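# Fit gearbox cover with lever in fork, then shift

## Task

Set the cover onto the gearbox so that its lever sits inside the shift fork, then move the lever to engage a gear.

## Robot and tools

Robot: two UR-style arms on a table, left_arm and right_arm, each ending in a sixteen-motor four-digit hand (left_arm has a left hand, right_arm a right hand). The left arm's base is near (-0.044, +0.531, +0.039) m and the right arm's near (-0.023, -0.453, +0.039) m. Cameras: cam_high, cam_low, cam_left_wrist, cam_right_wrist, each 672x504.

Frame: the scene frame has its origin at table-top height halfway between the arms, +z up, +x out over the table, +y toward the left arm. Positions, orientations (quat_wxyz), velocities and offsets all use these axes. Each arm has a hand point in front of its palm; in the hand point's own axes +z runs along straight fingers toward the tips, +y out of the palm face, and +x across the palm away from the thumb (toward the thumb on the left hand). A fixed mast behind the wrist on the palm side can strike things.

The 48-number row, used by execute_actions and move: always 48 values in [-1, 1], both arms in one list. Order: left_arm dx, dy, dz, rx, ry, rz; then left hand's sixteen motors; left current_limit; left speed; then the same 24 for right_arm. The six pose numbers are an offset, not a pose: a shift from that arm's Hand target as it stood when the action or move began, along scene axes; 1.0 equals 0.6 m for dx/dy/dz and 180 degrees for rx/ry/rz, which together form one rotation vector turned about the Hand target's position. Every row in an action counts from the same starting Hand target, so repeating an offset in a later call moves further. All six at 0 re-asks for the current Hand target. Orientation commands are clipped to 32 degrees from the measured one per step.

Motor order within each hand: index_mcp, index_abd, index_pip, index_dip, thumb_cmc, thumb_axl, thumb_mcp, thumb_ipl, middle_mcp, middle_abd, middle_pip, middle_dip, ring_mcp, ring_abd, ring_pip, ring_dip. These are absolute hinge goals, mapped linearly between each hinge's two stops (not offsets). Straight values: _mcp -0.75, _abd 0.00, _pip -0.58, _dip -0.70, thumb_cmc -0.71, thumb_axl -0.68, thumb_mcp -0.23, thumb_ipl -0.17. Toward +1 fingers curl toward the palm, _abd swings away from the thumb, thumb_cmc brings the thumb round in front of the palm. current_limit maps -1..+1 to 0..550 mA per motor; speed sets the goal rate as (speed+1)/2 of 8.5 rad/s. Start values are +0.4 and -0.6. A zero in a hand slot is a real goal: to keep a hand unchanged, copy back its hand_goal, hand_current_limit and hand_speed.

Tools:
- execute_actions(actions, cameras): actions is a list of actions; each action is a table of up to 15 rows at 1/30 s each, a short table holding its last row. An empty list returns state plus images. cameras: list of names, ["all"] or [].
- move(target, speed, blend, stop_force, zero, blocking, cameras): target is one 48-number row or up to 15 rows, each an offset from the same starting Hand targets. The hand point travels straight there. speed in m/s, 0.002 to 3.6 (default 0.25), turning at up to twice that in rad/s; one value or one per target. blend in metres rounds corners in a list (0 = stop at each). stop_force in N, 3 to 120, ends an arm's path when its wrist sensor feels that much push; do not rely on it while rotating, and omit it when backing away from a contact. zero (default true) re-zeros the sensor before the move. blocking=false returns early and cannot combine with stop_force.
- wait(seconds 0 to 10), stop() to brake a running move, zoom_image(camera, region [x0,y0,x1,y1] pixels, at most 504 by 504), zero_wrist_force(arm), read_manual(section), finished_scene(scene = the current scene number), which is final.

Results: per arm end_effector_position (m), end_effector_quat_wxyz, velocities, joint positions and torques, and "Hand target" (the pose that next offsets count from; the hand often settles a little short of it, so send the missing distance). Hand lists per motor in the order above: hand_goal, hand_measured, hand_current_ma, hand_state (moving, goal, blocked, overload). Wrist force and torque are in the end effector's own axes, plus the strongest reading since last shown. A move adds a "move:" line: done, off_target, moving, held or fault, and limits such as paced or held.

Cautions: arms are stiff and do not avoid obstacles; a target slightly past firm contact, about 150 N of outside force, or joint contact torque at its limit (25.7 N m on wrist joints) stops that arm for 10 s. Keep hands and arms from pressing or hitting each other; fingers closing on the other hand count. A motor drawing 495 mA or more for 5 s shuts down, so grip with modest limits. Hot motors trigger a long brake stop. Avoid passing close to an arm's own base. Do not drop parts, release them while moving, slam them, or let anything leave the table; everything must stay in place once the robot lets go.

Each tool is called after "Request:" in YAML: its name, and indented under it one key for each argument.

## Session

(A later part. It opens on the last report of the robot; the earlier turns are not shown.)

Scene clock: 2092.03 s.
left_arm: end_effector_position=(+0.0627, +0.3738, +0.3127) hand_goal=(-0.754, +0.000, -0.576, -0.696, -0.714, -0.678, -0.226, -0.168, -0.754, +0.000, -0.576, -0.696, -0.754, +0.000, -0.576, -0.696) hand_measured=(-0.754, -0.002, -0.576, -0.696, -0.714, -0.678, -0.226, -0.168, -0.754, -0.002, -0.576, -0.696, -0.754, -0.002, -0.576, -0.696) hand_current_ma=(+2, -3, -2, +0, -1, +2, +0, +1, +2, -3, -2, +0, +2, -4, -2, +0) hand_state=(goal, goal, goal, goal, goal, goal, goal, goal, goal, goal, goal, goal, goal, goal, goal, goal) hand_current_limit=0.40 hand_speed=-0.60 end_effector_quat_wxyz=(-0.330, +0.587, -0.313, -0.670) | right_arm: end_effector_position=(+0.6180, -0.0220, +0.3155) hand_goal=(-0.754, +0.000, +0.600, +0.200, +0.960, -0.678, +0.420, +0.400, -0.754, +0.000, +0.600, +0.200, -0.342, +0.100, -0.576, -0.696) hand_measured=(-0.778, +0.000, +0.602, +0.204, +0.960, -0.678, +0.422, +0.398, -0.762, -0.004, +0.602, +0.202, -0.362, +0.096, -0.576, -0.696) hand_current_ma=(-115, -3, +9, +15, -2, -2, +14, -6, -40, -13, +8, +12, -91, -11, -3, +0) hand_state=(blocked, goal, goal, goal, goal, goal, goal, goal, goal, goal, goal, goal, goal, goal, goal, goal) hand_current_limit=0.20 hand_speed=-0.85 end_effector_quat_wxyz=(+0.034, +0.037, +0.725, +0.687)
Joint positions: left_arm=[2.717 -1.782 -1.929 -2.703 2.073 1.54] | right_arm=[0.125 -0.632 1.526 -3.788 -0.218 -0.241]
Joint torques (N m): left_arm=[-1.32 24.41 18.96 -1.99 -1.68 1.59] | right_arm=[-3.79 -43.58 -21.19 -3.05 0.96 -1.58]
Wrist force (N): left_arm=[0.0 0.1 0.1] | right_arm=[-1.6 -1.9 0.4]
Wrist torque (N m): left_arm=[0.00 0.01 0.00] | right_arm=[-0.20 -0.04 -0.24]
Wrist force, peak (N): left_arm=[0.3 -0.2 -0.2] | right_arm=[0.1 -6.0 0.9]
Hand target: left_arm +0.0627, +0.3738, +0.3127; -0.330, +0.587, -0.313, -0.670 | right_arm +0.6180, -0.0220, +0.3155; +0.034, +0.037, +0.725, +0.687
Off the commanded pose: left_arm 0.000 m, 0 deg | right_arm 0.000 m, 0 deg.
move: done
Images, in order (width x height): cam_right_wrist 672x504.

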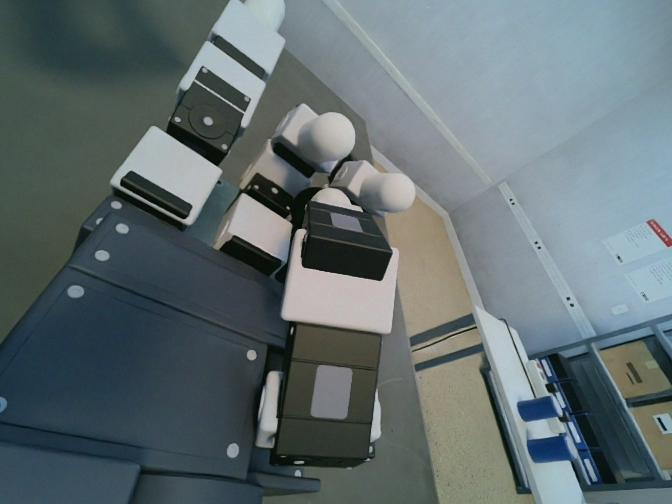

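Request:
move:
  target:
    - [0,0,0,0,0,0,-0.754,0,-0.576,-0.696,-0.714,-0.678,-0.226,-0.168,-0.754,0,-0.576,-0.696,-0.754,0,-0.576,-0.696,0.4,-0.6,0,0,-0.0007,0,0,0,-0.754,0.0,0.3,-0.3,0.96,-0.678,-0.226,-0.168,-0.754,0.0,0.3,-0.3,-0.342,0.1,-0.576,-0.696,0.2,-0.85]
    - [0,0,0,0,0,0,-0.754,0,-0.576,-0.696,-0.714,-0.678,-0.226,-0.168,-0.754,0,-0.576,-0.696,-0.754,0,-0.576,-0.696,0.4,-0.6,0,0,-0.0007,0,0,0,-0.754,-0.1,-0.576,-0.696,-0.714,-0.678,-0.226,-0.168,-0.754,0.08,-0.576,-0.696,-0.342,0.1,-0.576,-0.696,0.2,-0.85]
  speed: 0.005
  cameras: ["cam_right_wrist", "cam_high", "cam_low"]

Request:
zoom_image:
  camera: "cam_right_wrist"
  region: [180, 80, 430, 330]

Request:
zoom_image:
  camera: "cam_high"
  region: [280, 190, 410, 300]

Scene clock: 2108.53 s.
left_arm: end_effector_position=(+0.0627, +0.3738, +0.3127) hand_goal=(-0.754, +0.000, -0.576, -0.696, -0.714, -0.678, -0.226, -0.168, -0.754, +0.000, -0.576, -0.696, -0.754, +0.000, -0.576, -0.696) hand_measured=(-0.754, -0.002, -0.576, -0.696, -0.714, -0.678, -0.226, -0.168, -0.754, -0.002, -0.576, -0.696, -0.754, -0.002, -0.576, -0.696) hand_current_ma=(+2, -3, -2, +0, -1, +2, +0, +1, +2, -3, -2, +0, +2, -4, -2, +0) hand_state=(goal, goal, goal, goal, goal, goal, goal, goal, goal, goal, goal, goal, goal, goal, goal, goal) hand_current_limit=0.40 hand_speed=-0.60 end_effector_quat_wxyz=(-0.330, +0.587, -0.313, -0.670) | right_arm: end_effector_position=(+0.6180, -0.0220, +0.3151) hand_goal=(-0.754, -0.100, -0.576, -0.696, -0.714, -0.678, -0.226, -0.168, -0.754, +0.080, -0.576, -0.696, -0.342, +0.100, -0.576, -0.696) hand_measured=(-0.778, -0.086, -0.576, -0.694, -0.722, -0.678, -0.224, -0.166, -0.762, +0.076, -0.576, -0.694, -0.362, +0.096, -0.576, -0.696) hand_current_ma=(-115, +50, +1, +10, -30, -2, +13, +13, -40, -10, +1, +8, -91, -11, -3, +0) hand_state=(blocked, goal, goal, goal, goal, goal, goal, goal, goal, goal, goal, goal, goal, goal, goal, goal) hand_current_limit=0.20 hand_speed=-0.85 end_effector_quat_wxyz=(+0.034, +0.037, +0.725, +0.687)
Joint positions: left_arm=[2.717 -1.782 -1.929 -2.703 2.073 1.54] | right_arm=[0.125 -0.631 1.526 -3.788 -0.218 -0.241]
Joint torques (N m): left_arm=[-0.8 22.72 18.73 -1.83 -1.62 1.4] | right_arm=[-2.62 -46.35 -20.08 -2.81 0.99 1.86]
Wrist force (N): left_arm=[-0.1 0.0 0.1] | right_arm=[-1.4 -2.5 -0.3]
Wrist torque (N m): left_arm=[-0.01 0.02 -0.01] | right_arm=[-0.19 -0.09 -0.16]
Wrist force, peak (N): left_arm=[-0.3 -0.3 0.2] | right_arm=[-2.0 -2.6 -0.4]
Hand target: left_arm +0.0627, +0.3738, +0.3127; -0.330, +0.587, -0.313, -0.670 | right_arm +0.6180, -0.0220, +0.3151; +0.034, +0.037, +0.725, +0.687
Off the commanded pose: left_arm 0.000 m, 0 deg | right_arm 0.000 m, 0 deg.
move: done
Images, in order (width x height): cam_high 672x504, cam_low 672x504, cam_right_wrist 672x504.

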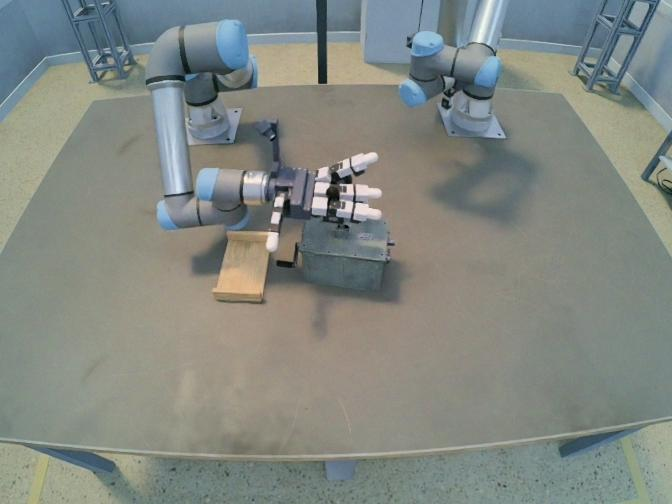

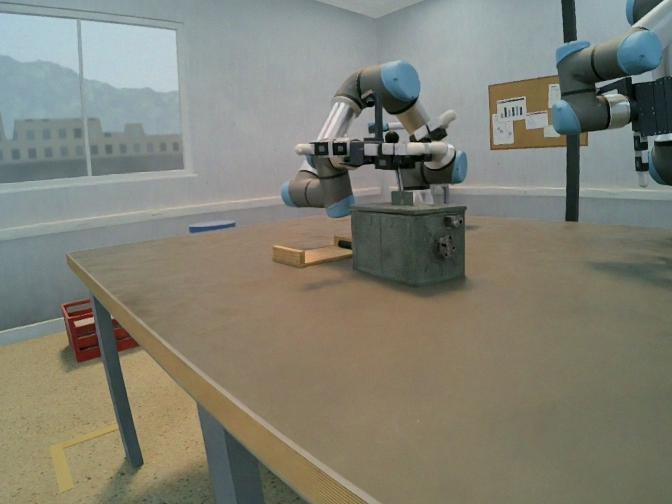

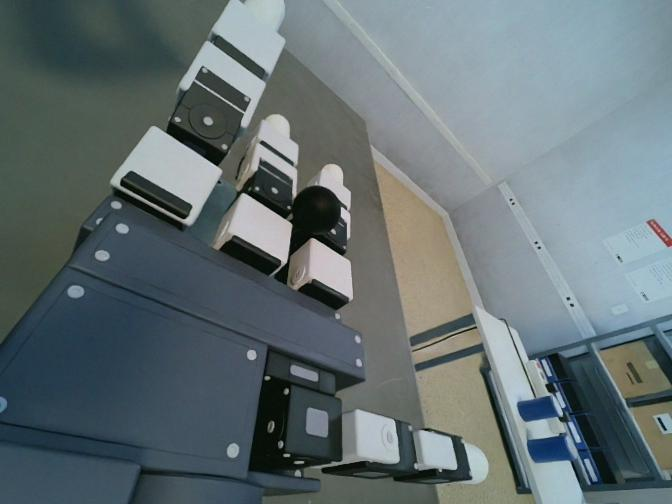

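Scaled by 2.016.

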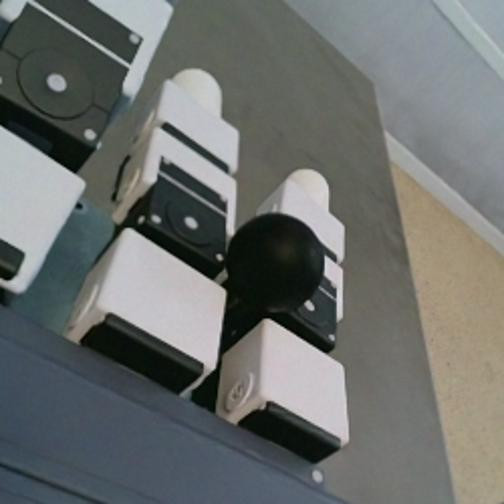

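Scaled by 3.877.

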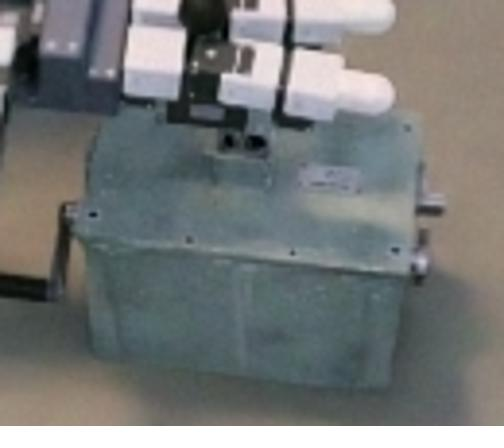

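Request:
move:
  target:
    - [0,0,0,0,0,0,-0.754,0,-0.576,-0.696,-0.714,-0.678,-0.226,-0.168,-0.754,0,-0.576,-0.696,-0.754,0,-0.576,-0.696,0.4,-0.6,0,0,-0.01,0,0,0,-0.754,-0.13,-0.576,-0.696,-0.714,-0.678,-0.226,-0.168,-0.754,0.12,-0.576,-0.696,-0.342,0.2,-0.576,-0.696,0.2,-0.85]
  speed: 0.01
  cameras: ["cam_right_wrist", "cam_high"]

Request:
zoom_image:
  camera: "cam_right_wrist"
  region: [180, 80, 430, 330]

Request:
zoom_image:
  camera: "cam_high"
  region: [280, 190, 410, 300]

Scene clock: 2125.50 s.
left_arm: end_effector_position=(+0.0627, +0.3738, +0.3127) hand_goal=(-0.754, +0.000, -0.576, -0.696, -0.714, -0.678, -0.226, -0.168, -0.754, +0.000, -0.576, -0.696, -0.754, +0.000, -0.576, -0.696) hand_measured=(-0.754, -0.002, -0.576, -0.696, -0.714, -0.678, -0.226, -0.168, -0.754, -0.002, -0.576, -0.696, -0.754, -0.002, -0.576, -0.696) hand_current_ma=(+2, -3, -2, +0, -1, +2, +0, +1, +2, -3, -2, +0, +2, -4, -2, +0) hand_state=(goal, goal, goal, goal, goal, goal, goal, goal, goal, goal, goal, goal, goal, goal, goal, goal) hand_current_limit=0.40 hand_speed=-0.60 end_effector_quat_wxyz=(-0.330, +0.587, -0.313, -0.670) | right_arm: end_effector_position=(+0.6180, -0.0220, +0.3092) hand_goal=(-0.754, -0.130, -0.576, -0.696, -0.714, -0.678, -0.226, -0.168, -0.754, +0.120, -0.576, -0.696, -0.342, +0.200, -0.576, -0.696) hand_measured=(-0.776, -0.126, -0.576, -0.694, -0.722, -0.678, -0.224, -0.166, -0.762, +0.118, -0.576, -0.694, -0.362, +0.196, -0.576, -0.696) hand_current_ma=(-104, +11, +1, +10, -30, -2, +13, +13, -40, -10, +1, +8, -91, -11, -3, +0) hand_state=(blocked, goal, goal, goal, goal, goal, goal, goal, goal, goal, goal, goal, goal, goal, goal, goal) hand_current_limit=0.20 hand_speed=-0.85 end_effector_quat_wxyz=(+0.034, +0.037, +0.725, +0.687)
Joint positions: left_arm=[2.717 -1.782 -1.929 -2.703 2.073 1.54] | right_arm=[0.125 -0.62 1.524 -3.797 -0.218 -0.241]
Joint torques (N m): left_arm=[-1.14 23.9 19.48 -1.71 -1.7 1.66] | right_arm=[-2.66 -42.34 -20.72 -2.66 1.25 -0.84]
Wrist force (N): left_arm=[0.0 -0.3 0.1] | right_arm=[1.1 -0.6 0.3]
Wrist torque (N m): left_arm=[-0.04 0.00 0.01] | right_arm=[-0.20 -0.04 0.01]
Wrist force, peak (N): left_arm=[-0.1 0.1 0.4] | right_arm=[-1.3 -3.1 0.0]
Hand target: left_arm +0.0627, +0.3738, +0.3127; -0.330, +0.587, -0.313, -0.670 | right_arm +0.6180, -0.0220, +0.3091; +0.034, +0.037, +0.725, +0.687
Off the commanded pose: left_arm 0.000 m, 0 deg | right_arm 0.000 m, 0 deg.
move: done
Images, in order (width x height): cam_high 672x504, cam_right_wrist 672x504.

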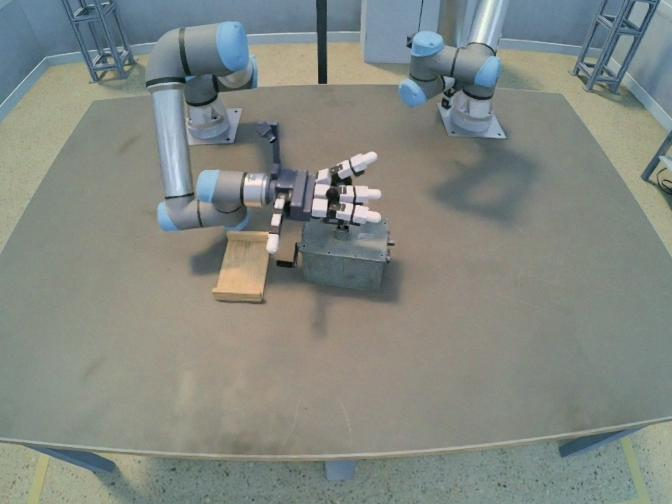

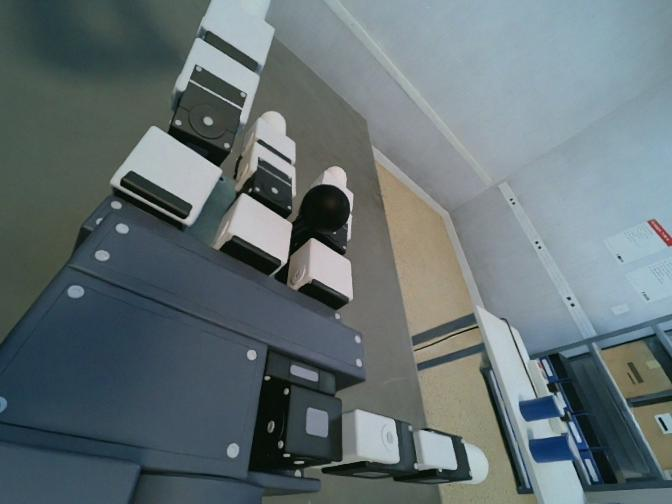

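Scaled by 2.016.

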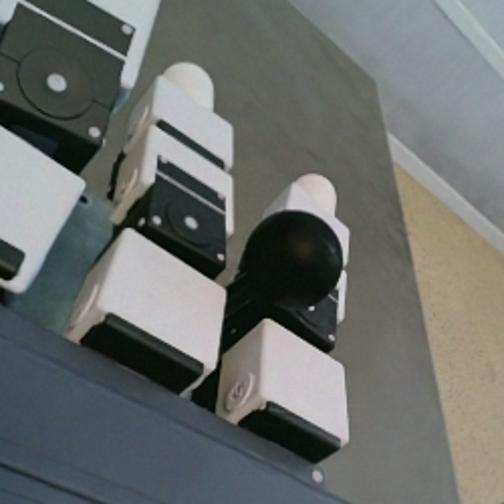

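Scaled by 3.877.

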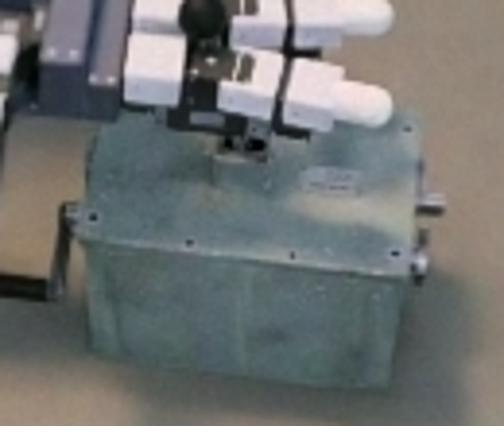

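Request:
move:
  target: [0,0,0,0,0,0,-0.754,0,-0.576,-0.696,-0.714,-0.678,-0.226,-0.168,-0.754,0,-0.576,-0.696,-0.754,0,-0.576,-0.696,0.4,-0.6,-0.025,-0.2484,0.0135,0,0,0,-0.754,-0.13,-0.576,-0.696,-0.714,-0.678,-0.226,-0.168,-0.754,0.12,-0.576,-0.696,-0.342,0.2,-0.576,-0.696,0.2,-0.85]
  speed: 0.03
  stop_force: 4
  cameras: ["cam_right_wrist", "cam_high", "cam_low"]

Request:
zoom_image:
  camera: "cam_high"
  region: [280, 190, 410, 300]

Request:
zoom_image:
  camera: "cam_low"
  region: [330, 160, 480, 300]

Scene clock: 2154.30 s.
left_arm: end_effector_position=(+0.0627, +0.3738, +0.3127) hand_goal=(-0.754, +0.000, -0.576, -0.696, -0.714, -0.678, -0.226, -0.168, -0.754, +0.000, -0.576, -0.696, -0.754, +0.000, -0.576, -0.696) hand_measured=(-0.754, -0.002, -0.576, -0.696, -0.714, -0.678, -0.226, -0.168, -0.754, -0.002, -0.576, -0.696, -0.754, -0.002, -0.576, -0.696) hand_current_ma=(+2, -3, -2, +0, -1, +2, +0, +1, +2, -3, -2, +0, +2, -4, -2, +0) hand_state=(goal, goal, goal, goal, goal, goal, goal, goal, goal, goal, goal, goal, goal, goal, goal, goal) hand_current_limit=0.40 hand_speed=-0.60 end_effector_quat_wxyz=(-0.330, +0.587, -0.313, -0.670) | right_arm: end_effector_position=(+0.6030, -0.1707, +0.3172) hand_goal=(-0.754, -0.130, -0.576, -0.696, -0.714, -0.678, -0.226, -0.168, -0.754, +0.120, -0.576, -0.696, -0.342, +0.200, -0.576, -0.696) hand_measured=(-0.764, -0.132, -0.576, -0.694, -0.722, -0.678, -0.224, -0.166, -0.762, +0.118, -0.576, -0.694, -0.362, +0.198, -0.576, -0.696) hand_current_ma=(-45, -10, +0, +10, -31, -2, +11, +12, -40, -10, +1, +8, -91, -10, -3, +0) hand_state=(goal, goal, goal, goal, goal, goal, goal, goal, goal, goal, goal, goal, goal, goal, goal, goal) hand_current_limit=0.20 hand_speed=-0.85 end_effector_quat_wxyz=(+0.036, +0.039, +0.726, +0.686) end_effector_velocity=(+0.000, +0.000, +0.000) end_effector_angular_velocity=(+0.003, -0.001, +0.011)
Joint positions: left_arm=[2.717 -1.782 -1.929 -2.703 2.073 1.54] | right_arm=[-0.129 -1.075 1.856 -1.782 -0.066 -2.14]
Joint velocities: left_arm=[within noise] | right_arm=[0 -0.003 -0.043 0.212 -0.004 -0.167]
Joint torques (N m): left_arm=[-0.58 22.22 17.78 -1.85 -1.56 1.75] | right_arm=[-6.35 -51.28 -23.27 1.06 -0.4 -2.98]
Wrist force (N): left_arm=[-0.2 0.0 0.2] | right_arm=[0.9 -0.5 -0.1]
Wrist torque (N m): left_arm=[-0.02 0.04 -0.01] | right_arm=[-0.14 0.00 0.01]
Wrist force, peak (N): left_arm=[-0.3 -0.3 0.0] | right_arm=[-4.0 0.7 2.6]
Hand target: left_arm +0.0627, +0.3738, +0.3127; -0.330, +0.587, -0.313, -0.670 | right_arm +0.6030, -0.1710, +0.3172; +0.034, +0.037, +0.725, +0.687
Off the commanded pose: left_arm 0.000 m, 0 deg | right_arm 0.000 m, 0 deg.
move: moving (right_arm; no rest 5 s after the path's end)
Images, in order (width x height): cam_high 672x504, cam_low 672x504, cam_right_wrist 672x504.

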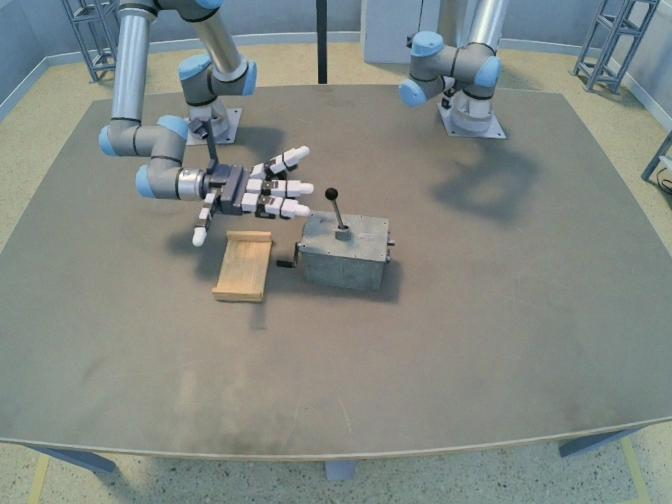

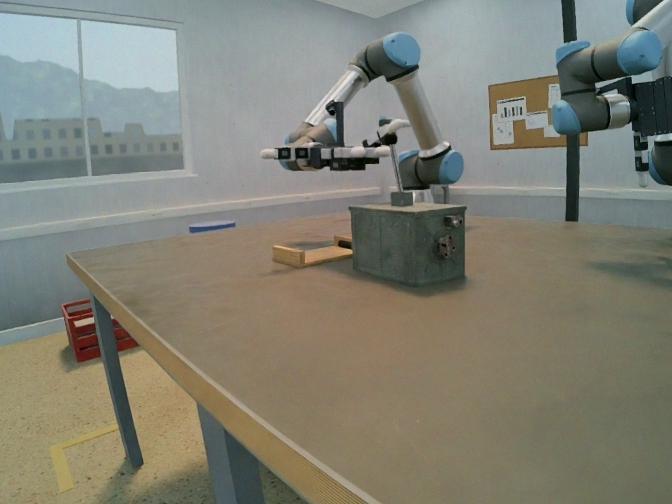

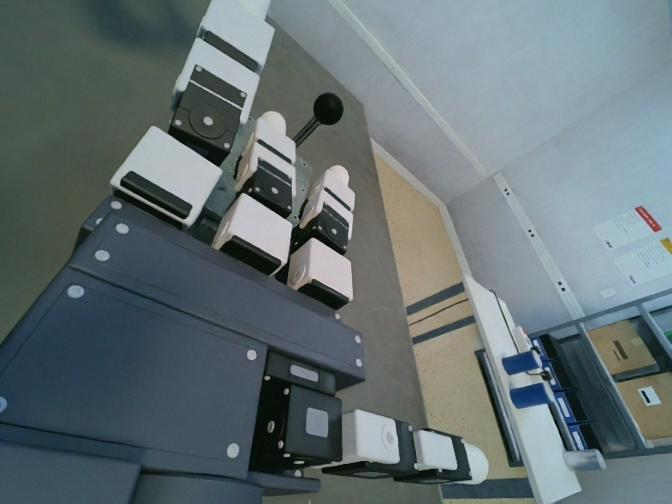

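Scaled by 3.877.

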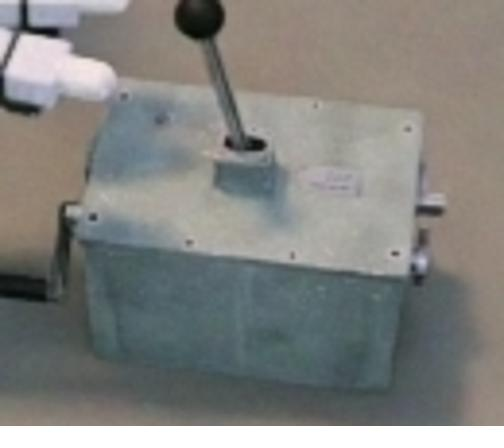

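Scaled by 3.360.

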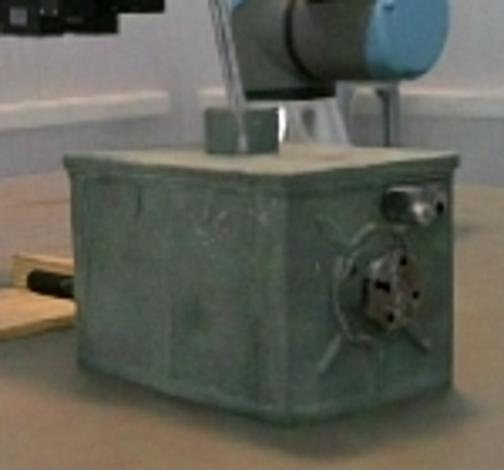

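Request:
zoom_image:
  camera: "cam_low"
  region: [340, 190, 480, 290]

Request:
zoom_image:
  camera: "cam_high"
  region: [265, 220, 325, 290]

Request:
zoom_image:
  camera: "cam_right_wrist"
  region: [160, 60, 400, 260]

Scaled by 3.600.

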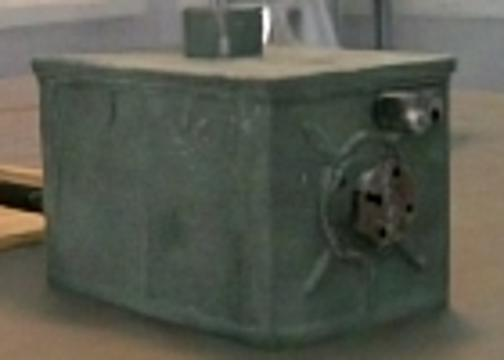

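Scaled by 7.200.

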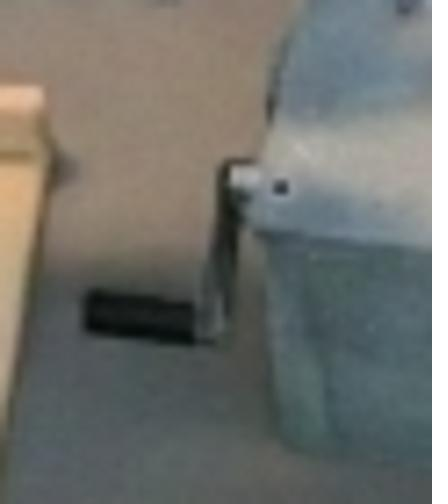

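Scaled by 2.100.

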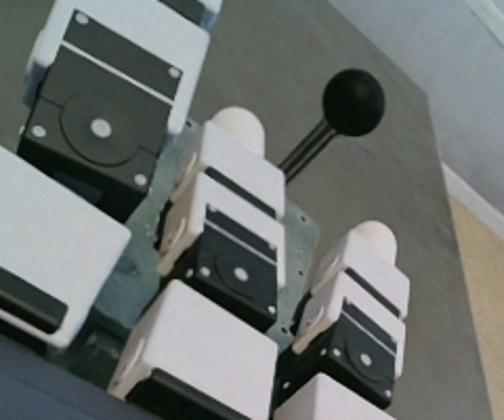

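Request:
move:
  target: [0,0,0,0,0,0,-0.754,0,-0.576,-0.696,-0.714,-0.678,-0.226,-0.168,-0.754,0,-0.576,-0.696,-0.754,0,-0.576,-0.696,0.4,-0.6,0.025,0.2484,-0.0135,0,0,0,-0.754,-0.13,-0.576,-0.696,-0.714,-0.678,-0.226,-0.168,-0.754,0.12,-0.576,-0.696,-0.342,0.2,-0.576,-0.696,0.2,-0.85]
  speed: 0.04
  stop_force: 5
  cameras: ["cam_right_wrist", "cam_high"]

Request:
zoom_image:
  camera: "cam_right_wrist"
  region: [180, 80, 430, 330]

Scene clock: 2287.30 s.
left_arm: end_effector_position=(+0.0627, +0.3738, +0.3127) hand_goal=(-0.754, +0.000, -0.576, -0.696, -0.714, -0.678, -0.226, -0.168, -0.754, +0.000, -0.576, -0.696, -0.754, +0.000, -0.576, -0.696) hand_measured=(-0.754, -0.002, -0.576, -0.696, -0.714, -0.678, -0.226, -0.168, -0.754, -0.002, -0.576, -0.696, -0.754, -0.002, -0.576, -0.696) hand_current_ma=(+2, -3, -2, +0, -1, +2, +0, +1, +2, -3, -2, +0, +2, -4, -2, +0) hand_state=(goal, goal, goal, goal, goal, goal, goal, goal, goal, goal, goal, goal, goal, goal, goal, goal) hand_current_limit=0.40 hand_speed=-0.60 end_effector_quat_wxyz=(-0.330, +0.587, -0.313, -0.670) | right_arm: end_effector_position=(+0.6180, -0.0220, +0.3091) hand_goal=(-0.754, -0.130, -0.576, -0.696, -0.714, -0.678, -0.226, -0.168, -0.754, +0.120, -0.576, -0.696, -0.342, +0.200, -0.576, -0.696) hand_measured=(-0.762, -0.132, -0.576, -0.694, -0.722, -0.678, -0.224, -0.166, -0.762, +0.118, -0.576, -0.694, -0.362, +0.198, -0.576, -0.696) hand_current_ma=(-40, -10, +0, +8, -31, -2, +10, +12, -40, -10, +1, +8, -91, -10, -3, +0) hand_state=(goal, goal, goal, goal, goal, goal, goal, goal, goal, goal, goal, goal, goal, goal, goal, goal) hand_current_limit=0.20 hand_speed=-0.85 end_effector_quat_wxyz=(+0.034, +0.037, +0.725, +0.687)
Joint positions: left_arm=[2.717 -1.782 -1.929 -2.703 2.073 1.54] | right_arm=[0.125 -0.62 1.524 -3.797 -0.218 -0.241]
Joint torques (N m): left_arm=[-1.94 24.05 19 -2.01 -1.62 1.71] | right_arm=[7.16 -43.23 -20.84 -2.68 -1.44 2.3]
Wrist force (N): left_arm=[0.0 -0.1 0.1] | right_arm=[0.8 -0.9 0.3]
Wrist torque (N m): left_arm=[-0.03 0.01 0.00] | right_arm=[-0.23 0.01 -0.12]
Wrist force, peak (N): left_arm=[0.0 -0.5 0.2] | right_arm=[-3.5 -1.0 -1.1]
Hand target: left_arm +0.0627, +0.3738, +0.3127; -0.330, +0.587, -0.313, -0.670 | right_arm +0.6180, -0.0220, +0.3091; +0.034, +0.037, +0.725, +0.687
Off the commanded pose: left_arm 0.000 m, 0 deg | right_arm 0.000 m, 0 deg.
move: done
Images, in order (width x height): cam_high 672x504, cam_right_wrist 672x504.

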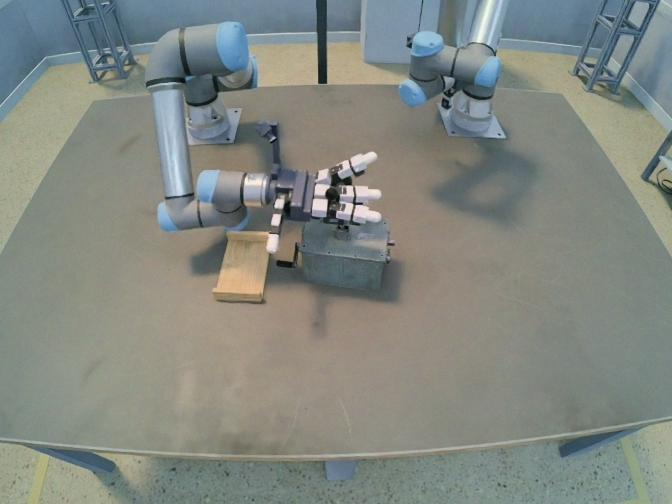

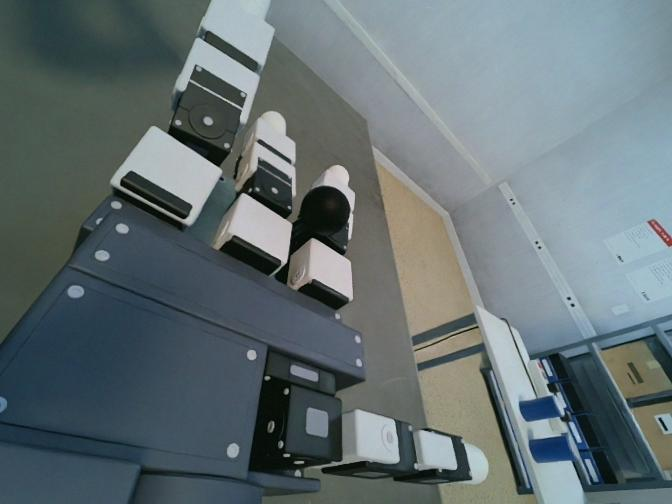

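Scaled by 2.016.

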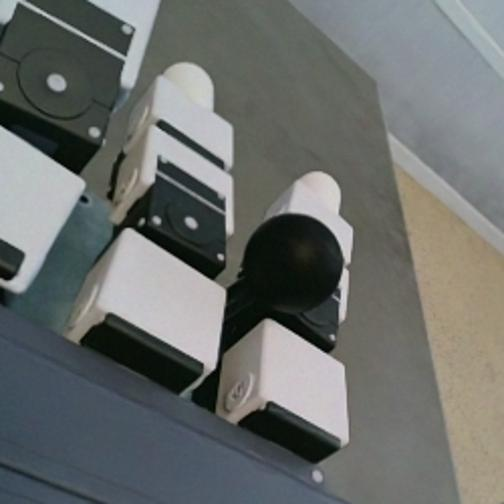

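Request:
move:
  target: [0,0,0,0,0,0,-0.754,0,-0.576,-0.696,-0.714,-0.678,-0.226,-0.168,-0.754,0,-0.576,-0.696,-0.754,0,-0.576,-0.696,0.4,-0.6,0,0,0,0,0,0,-0.754,0.0,0.63,0.1,-0.714,-0.678,-0.226,-0.168,-0.754,0.0,0.63,0.1,-0.342,0.2,-0.576,-0.696,0.3,-0.8]
  speed: 0.04
  cameras: []

Request:
move:
  target: [0,0,0,0,0,0,-0.754,0,-0.576,-0.696,-0.714,-0.678,-0.226,-0.168,-0.754,0,-0.576,-0.696,-0.754,0,-0.576,-0.696,0.4,-0.6,-0.0047,-0.0262,-0.003,0,0,0,-0.754,0.0,0.63,0.1,-0.714,-0.678,-0.226,-0.168,-0.754,0.0,0.63,0.1,-0.342,0.2,-0.576,-0.696,0.3,-0.8]
  speed: 0.01
  stop_force: 7
  cameras: ["cam_right_wrist", "cam_high", "cam_low"]

Request:
zoom_image:
  camera: "cam_high"
  region: [280, 190, 410, 300]

Request:
zoom_image:
  camera: "cam_low"
  region: [330, 160, 480, 300]

Scene clock: 2305.87 s.
left_arm: end_effector_position=(+0.0627, +0.3738, +0.3127) hand_goal=(-0.754, +0.000, -0.576, -0.696, -0.714, -0.678, -0.226, -0.168, -0.754, +0.000, -0.576, -0.696, -0.754, +0.000, -0.576, -0.696) hand_measured=(-0.754, -0.002, -0.576, -0.696, -0.714, -0.678, -0.226, -0.168, -0.754, -0.002, -0.576, -0.696, -0.754, -0.002, -0.576, -0.696) hand_current_ma=(+2, -3, -2, +0, -1, +2, +0, +1, +2, -3, -2, +0, +2, -4, -2, +0) hand_state=(goal, goal, goal, goal, goal, goal, goal, goal, goal, goal, goal, goal, goal, goal, goal, goal) hand_current_limit=0.40 hand_speed=-0.60 end_effector_quat_wxyz=(-0.330, +0.587, -0.313, -0.670) | right_arm: end_effector_position=(+0.6180, -0.0220, +0.3091) hand_goal=(-0.754, +0.000, +0.630, +0.100, -0.714, -0.678, -0.226, -0.168, -0.754, +0.000, +0.630, +0.100, -0.342, +0.200, -0.576, -0.696) hand_measured=(-0.762, -0.002, +0.626, +0.098, -0.722, -0.678, -0.224, -0.166, -0.762, +0.002, +0.626, +0.098, -0.362, +0.198, -0.576, -0.696) hand_current_ma=(-40, -10, -16, -11, -31, -2, +10, +12, -40, +10, -14, -9, -91, -10, -3, +0) hand_state=(goal, goal, goal, goal, goal, goal, goal, goal, goal, goal, goal, goal, goal, goal, goal, goal) hand_current_limit=0.30 hand_speed=-0.80 end_effector_quat_wxyz=(+0.034, +0.037, +0.725, +0.687)
Joint positions: left_arm=[2.717 -1.782 -1.929 -2.703 2.073 1.54] | right_arm=[0.125 -0.62 1.524 -3.797 -0.218 -0.241]
Joint torques (N m): left_arm=[0.57 24.08 19.98 -1.86 -1.66 1.74] | right_arm=[7.27 -42.94 -20.07 -2.71 -1.13 2.3]
Wrist force (N): left_arm=[0.0 -0.3 -0.1] | right_arm=[0.5 -0.4 0.5]
Wrist torque (N m): left_arm=[-0.03 0.00 0.00] | right_arm=[-0.25 -0.02 -0.14]
Wrist force, peak (N): left_arm=[-0.4 0.0 -0.1] | right_arm=[1.4 -0.8 0.2]
Hand target: left_arm +0.0627, +0.3738, +0.3127; -0.330, +0.587, -0.313, -0.670 | right_arm +0.6180, -0.0220, +0.3091; +0.034, +0.037, +0.725, +0.687
Off the commanded pose: left_arm 0.000 m, 0 deg | right_arm 0.000 m, 0 deg.
move: done
No camera images: "cameras" was empty.

Scene clock: 2307.90 s.
left_arm: end_effector_position=(+0.0627, +0.3738, +0.3127) hand_goal=(-0.754, +0.000, -0.576, -0.696, -0.714, -0.678, -0.226, -0.168, -0.754, +0.000, -0.576, -0.696, -0.754, +0.000, -0.576, -0.696) hand_measured=(-0.754, -0.002, -0.576, -0.696, -0.714, -0.678, -0.226, -0.168, -0.754, -0.002, -0.576, -0.696, -0.754, -0.002, -0.576, -0.696) hand_current_ma=(+2, -3, -2, +0, -1, +2, +0, +1, +2, -3, -2, +0, +2, -4, -2, +0) hand_state=(goal, goal, goal, goal, goal, goal, goal, goal, goal, goal, goal, goal, goal, goal, goal, goal) hand_current_limit=0.40 hand_speed=-0.60 end_effector_quat_wxyz=(-0.330, +0.587, -0.313, -0.670) | right_arm: end_effector_position=(+0.6163, -0.0309, +0.3080) hand_goal=(-0.754, +0.000, +0.630, +0.100, -0.714, -0.678, -0.226, -0.168, -0.754, +0.000, +0.630, +0.100, -0.342, +0.200, -0.576, -0.696) hand_measured=(-0.768, -0.018, +0.612, +0.098, -0.722, -0.678, -0.224, -0.166, -0.766, +0.006, +0.620, +0.098, -0.362, +0.198, -0.576, -0.696) hand_current_ma=(-61, -71, -76, -11, -31, -2, +10, +12, -59, +25, -41, -9, -91, -10, -3, +0) hand_state=(goal, goal, goal, goal, goal, goal, goal, goal, goal, goal, goal, goal, goal, goal, goal, goal) hand_current_limit=0.30 hand_speed=-0.80 end_effector_quat_wxyz=(+0.034, +0.037, +0.725, +0.687)
Joint positions: left_arm=[2.717 -1.782 -1.929 -2.703 2.073 1.54] | right_arm=[0.11 -0.627 1.545 -3.794 -0.204 -0.258]
Joint torques (N m): left_arm=[-1.15 25.24 19.23 -1.92 -1.71 1.45] | right_arm=[7.63 -42.62 -19.24 -2.99 -0.4 2.25]
Wrist force (N): left_arm=[-0.2 -0.1 -0.1] | right_arm=[-3.0 -0.1 3.0]
Wrist torque (N m): left_arm=[0.00 0.04 -0.02] | right_arm=[-0.36 -0.09 -0.38]
Wrist force, peak (N): left_arm=[0.1 -0.3 0.4] | right_arm=[-3.6 1.6 8.9]
Hand target: left_arm +0.0627, +0.3738, +0.3127; -0.330, +0.587, -0.313, -0.670 | right_arm +0.6163, -0.0309, +0.3080; +0.034, +0.037, +0.725, +0.687 (not the last commanded pose)
Off the commanded pose: left_arm 0.000 m, 0 deg | right_arm 0.007 m, 0 deg.
move: contact (right_arm)
Images, in order (width x height): cam_high 672x504, cam_low 672x504, cam_right_wrist 672x504.

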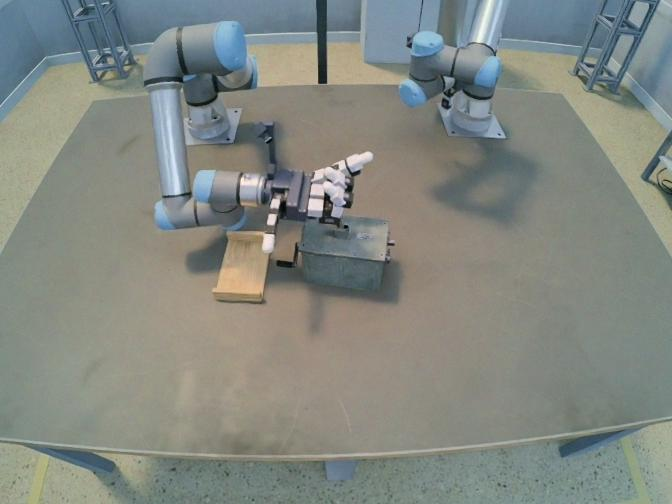

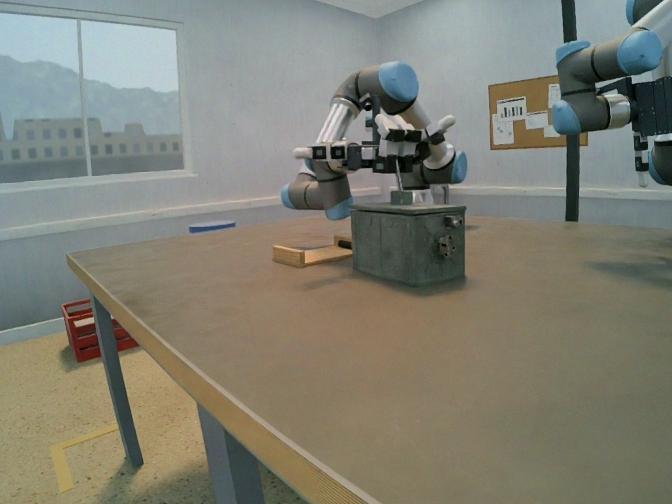

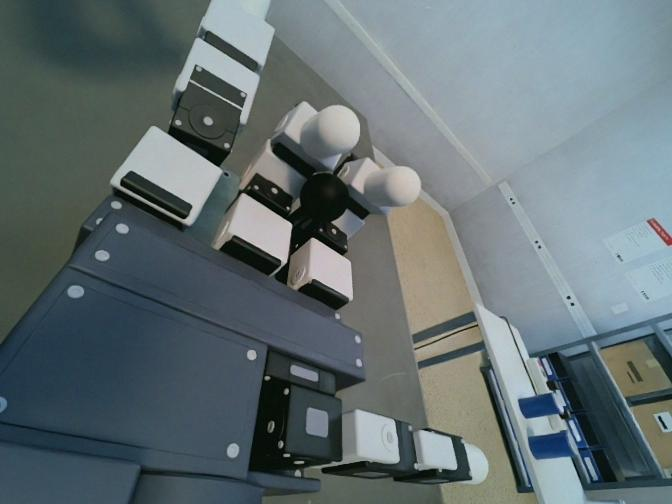

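Scaled by 3.877.

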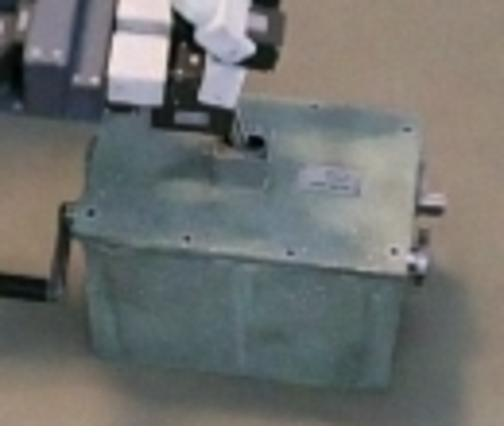

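Scaled by 3.360.

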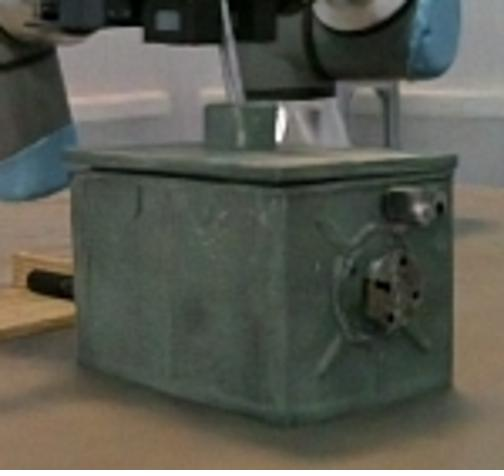

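Request:
move:
  target: [0,0,0,0,0,0,-0.754,0,-0.576,-0.696,-0.714,-0.678,-0.226,-0.168,-0.754,0,-0.576,-0.696,-0.754,0,-0.576,-0.696,0.4,-0.6,0.0017,0.0098,0.0008,0,0,0,-0.754,0.0,0.63,0.1,-0.714,-0.678,-0.226,-0.168,-0.754,0.0,0.63,0.1,-0.342,0.2,-0.576,-0.696,0.3,-0.8]
  speed: 0.01
  cameras: ["cam_high", "cam_low"]

Request:
zoom_image:
  camera: "cam_high"
  region: [280, 190, 410, 300]

Request:
zoom_image:
  camera: "cam_low"
  region: [330, 160, 480, 300]

Scene clock: 2322.13 s.
left_arm: end_effector_position=(+0.0627, +0.3738, +0.3127) hand_goal=(-0.754, +0.000, -0.576, -0.696, -0.714, -0.678, -0.226, -0.168, -0.754, +0.000, -0.576, -0.696, -0.754, +0.000, -0.576, -0.696) hand_measured=(-0.754, -0.002, -0.576, -0.696, -0.714, -0.678, -0.226, -0.168, -0.754, -0.002, -0.576, -0.696, -0.754, -0.002, -0.576, -0.696) hand_current_ma=(+2, -3, -2, +0, -1, +2, +0, +1, +2, -3, -2, +0, +2, -4, -2, +0) hand_state=(goal, goal, goal, goal, goal, goal, goal, goal, goal, goal, goal, goal, goal, goal, goal, goal) hand_current_limit=0.40 hand_speed=-0.60 end_effector_quat_wxyz=(-0.330, +0.587, -0.313, -0.670) | right_arm: end_effector_position=(+0.6173, -0.0250, +0.3085) hand_goal=(-0.754, +0.000, +0.630, +0.100, -0.714, -0.678, -0.226, -0.168, -0.754, +0.000, +0.630, +0.100, -0.342, +0.200, -0.576, -0.696) hand_measured=(-0.768, -0.010, +0.626, +0.098, -0.722, -0.678, -0.224, -0.166, -0.766, +0.002, +0.626, +0.098, -0.362, +0.198, -0.576, -0.696) hand_current_ma=(-61, -34, -17, -11, -31, -2, +10, +12, -59, +10, -14, -9, -91, -10, -3, +0) hand_state=(goal, goal, goal, goal, goal, goal, goal, goal, goal, goal, goal, goal, goal, goal, goal, goal) hand_current_limit=0.30 hand_speed=-0.80 end_effector_quat_wxyz=(+0.034, +0.037, +0.725, +0.687)
Joint positions: left_arm=[2.717 -1.782 -1.929 -2.703 2.073 1.54] | right_arm=[0.12 -0.622 1.531 -3.797 -0.213 -0.246]
Joint torques (N m): left_arm=[-2.03 24.38 19.79 -2.2 -1.61 1.69] | right_arm=[8.83 -41.39 -19.82 -2.74 -0.73 2.59]
Wrist force (N): left_arm=[0.0 -0.1 0.1] | right_arm=[-1.1 0.3 0.8]
Wrist torque (N m): left_arm=[-0.01 0.00 0.01] | right_arm=[-0.24 -0.06 -0.26]
Wrist force, peak (N): left_arm=[0.0 -0.1 0.4] | right_arm=[-3.1 -0.2 3.5]
Hand target: left_arm +0.0627, +0.3738, +0.3127; -0.330, +0.587, -0.313, -0.670 | right_arm +0.6174, -0.0250, +0.3085; +0.034, +0.037, +0.725, +0.687
Off the commanded pose: left_arm 0.000 m, 0 deg | right_arm 0.000 m, 0 deg.
move: done
Images, in order (width x height): cam_high 672x504, cam_low 672x504.

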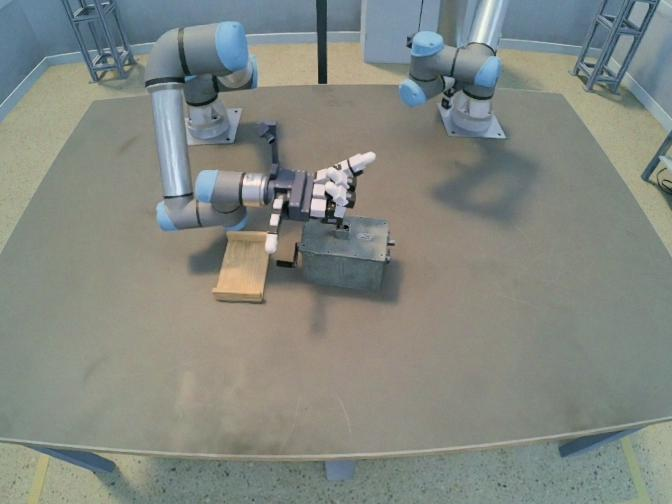

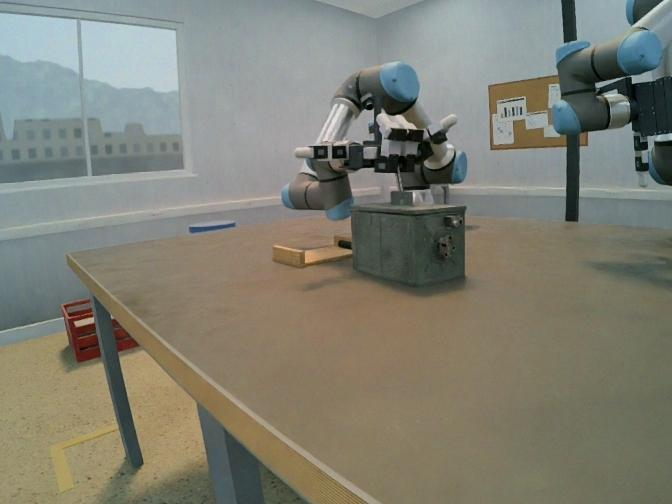

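Scaled by 3.877.

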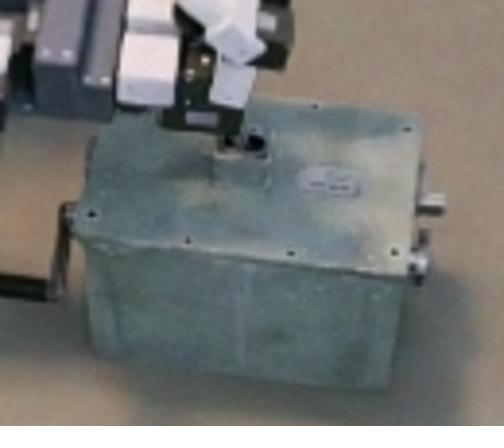

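Scaled by 3.360.

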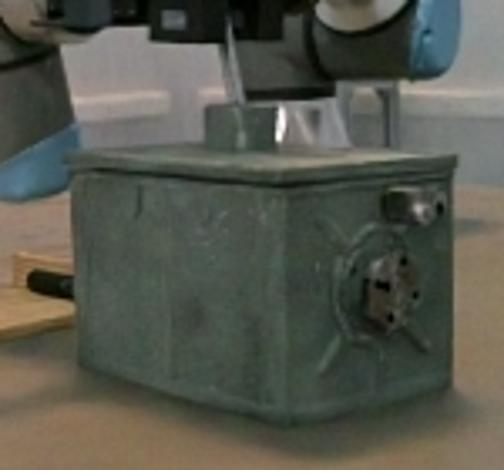

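Request:
move:
  target:
    - [0,0,0,0,0,0,-0.754,0,-0.576,-0.696,-0.714,-0.678,-0.226,-0.168,-0.754,0,-0.576,-0.696,-0.754,0,-0.576,-0.696,0.4,-0.6,0.005,0.0,0.0,0,0,0,-0.754,-0.13,0.3,-0.3,-0.714,-0.678,-0.226,-0.168,-0.754,0.12,0.3,-0.3,-0.342,0.2,-0.576,-0.696,0.3,-0.8]
    - [0,0,0,0,0,0,-0.754,0,-0.576,-0.696,-0.714,-0.678,-0.226,-0.168,-0.754,0,-0.576,-0.696,-0.754,0,-0.576,-0.696,0.4,-0.6,0.005,0.0033,0.0,0,0,0,-0.754,-0.16,-0.576,-0.696,-0.714,-0.678,-0.226,-0.168,-0.754,0.16,-0.576,-0.696,-0.342,0.25,-0.576,-0.696,0.3,-0.8]
  speed: 0.01
  cameras: ["cam_right_wrist", "cam_high"]

Request:
zoom_image:
  camera: "cam_right_wrist"
  region: [180, 80, 430, 330]

Request:
zoom_image:
  camera: "cam_high"
  region: [280, 190, 410, 300]

Scene clock: 2361.57 s.
left_arm: end_effector_position=(+0.0627, +0.3738, +0.3127) hand_goal=(-0.754, +0.000, -0.576, -0.696, -0.714, -0.678, -0.226, -0.168, -0.754, +0.000, -0.576, -0.696, -0.754, +0.000, -0.576, -0.696) hand_measured=(-0.754, -0.002, -0.576, -0.696, -0.714, -0.678, -0.226, -0.168, -0.754, -0.002, -0.576, -0.696, -0.754, -0.002, -0.576, -0.696) hand_current_ma=(+2, -3, -2, +0, -1, +2, +0, +1, +2, -3, -2, +0, +2, -4, -2, +0) hand_state=(goal, goal, goal, goal, goal, goal, goal, goal, goal, goal, goal, goal, goal, goal, goal, goal) hand_current_limit=0.40 hand_speed=-0.60 end_effector_quat_wxyz=(-0.330, +0.587, -0.313, -0.670) | right_arm: end_effector_position=(+0.6204, -0.0230, +0.3085) hand_goal=(-0.754, -0.160, -0.576, -0.696, -0.714, -0.678, -0.226, -0.168, -0.754, +0.160, -0.576, -0.696, -0.342, +0.250, -0.576, -0.696) hand_measured=(-0.768, -0.156, -0.576, -0.694, -0.722, -0.678, -0.224, -0.166, -0.766, +0.158, -0.576, -0.694, -0.362, +0.248, -0.576, -0.696) hand_current_ma=(-61, +10, +1, +10, -31, -2, +10, +12, -59, -10, +1, +8, -91, -10, -3, +0) hand_state=(goal, goal, goal, goal, goal, goal, goal, goal, goal, goal, goal, goal, goal, goal, goal, goal) hand_current_limit=0.30 hand_speed=-0.80 end_effector_quat_wxyz=(+0.034, +0.037, +0.725, +0.687)
Joint positions: left_arm=[2.717 -1.782 -1.929 -2.703 2.073 1.54] | right_arm=[0.122 -0.616 1.517 -3.792 -0.216 -0.243]
Joint torques (N m): left_arm=[-0.74 24.01 19.05 -1.7 -1.74 1.42] | right_arm=[7.18 -43.19 -20.48 -2.81 -1.36 2.23]
Wrist force (N): left_arm=[0.0 0.0 0.1] | right_arm=[1.3 -0.5 0.2]
Wrist torque (N m): left_arm=[-0.01 0.01 0.00] | right_arm=[-0.18 -0.06 -0.06]
Wrist force, peak (N): left_arm=[-0.2 -0.4 0.1] | right_arm=[-1.0 -1.0 1.5]
Hand target: left_arm +0.0627, +0.3738, +0.3127; -0.330, +0.587, -0.313, -0.670 | right_arm +0.6204, -0.0230, +0.3085; +0.034, +0.037, +0.725, +0.687
Off the commanded pose: left_arm 0.000 m, 0 deg | right_arm 0.000 m, 0 deg.
move: done
Images, in order (width x height): cam_high 672x504, cam_right_wrist 672x504.

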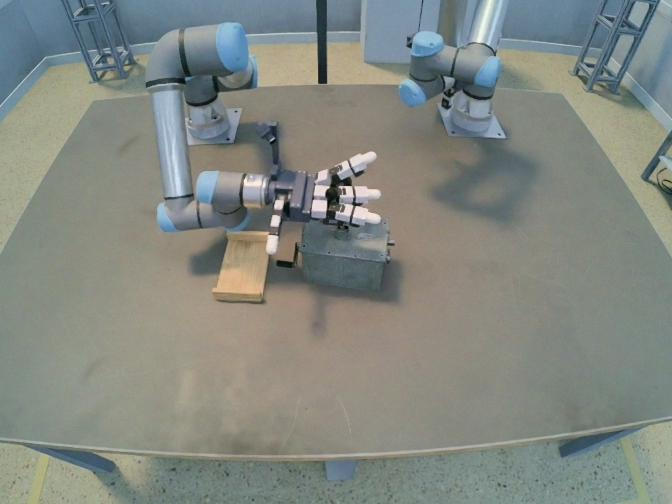

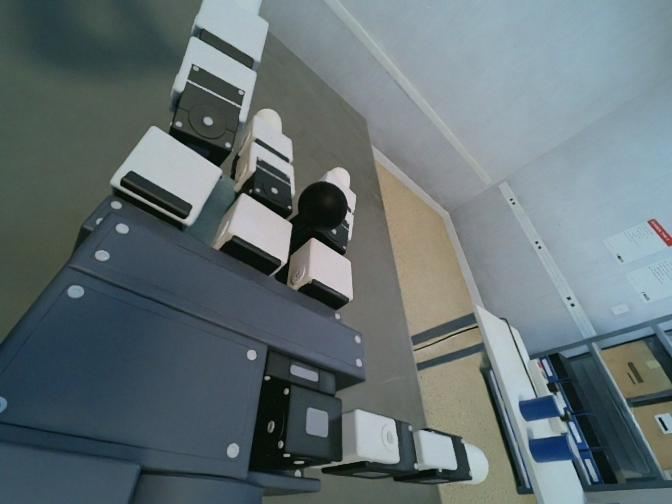

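Scaled by 2.016.

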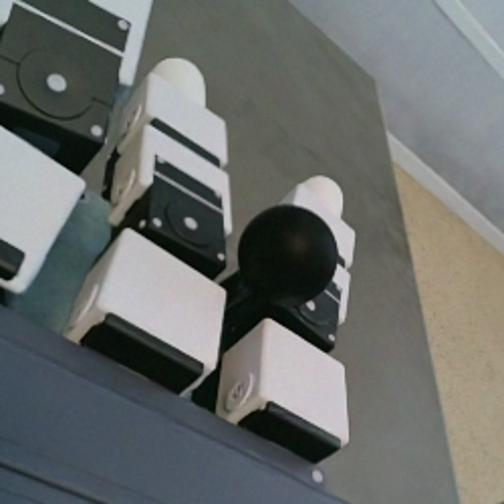

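Scaled by 3.877.

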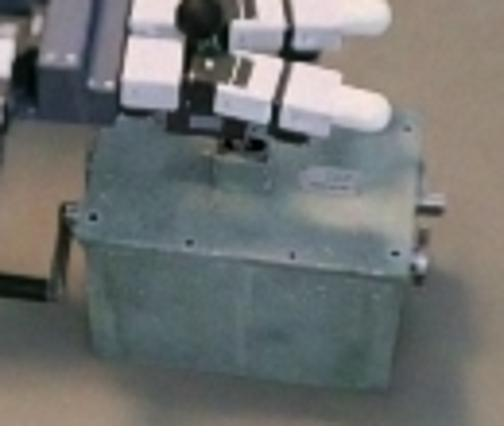

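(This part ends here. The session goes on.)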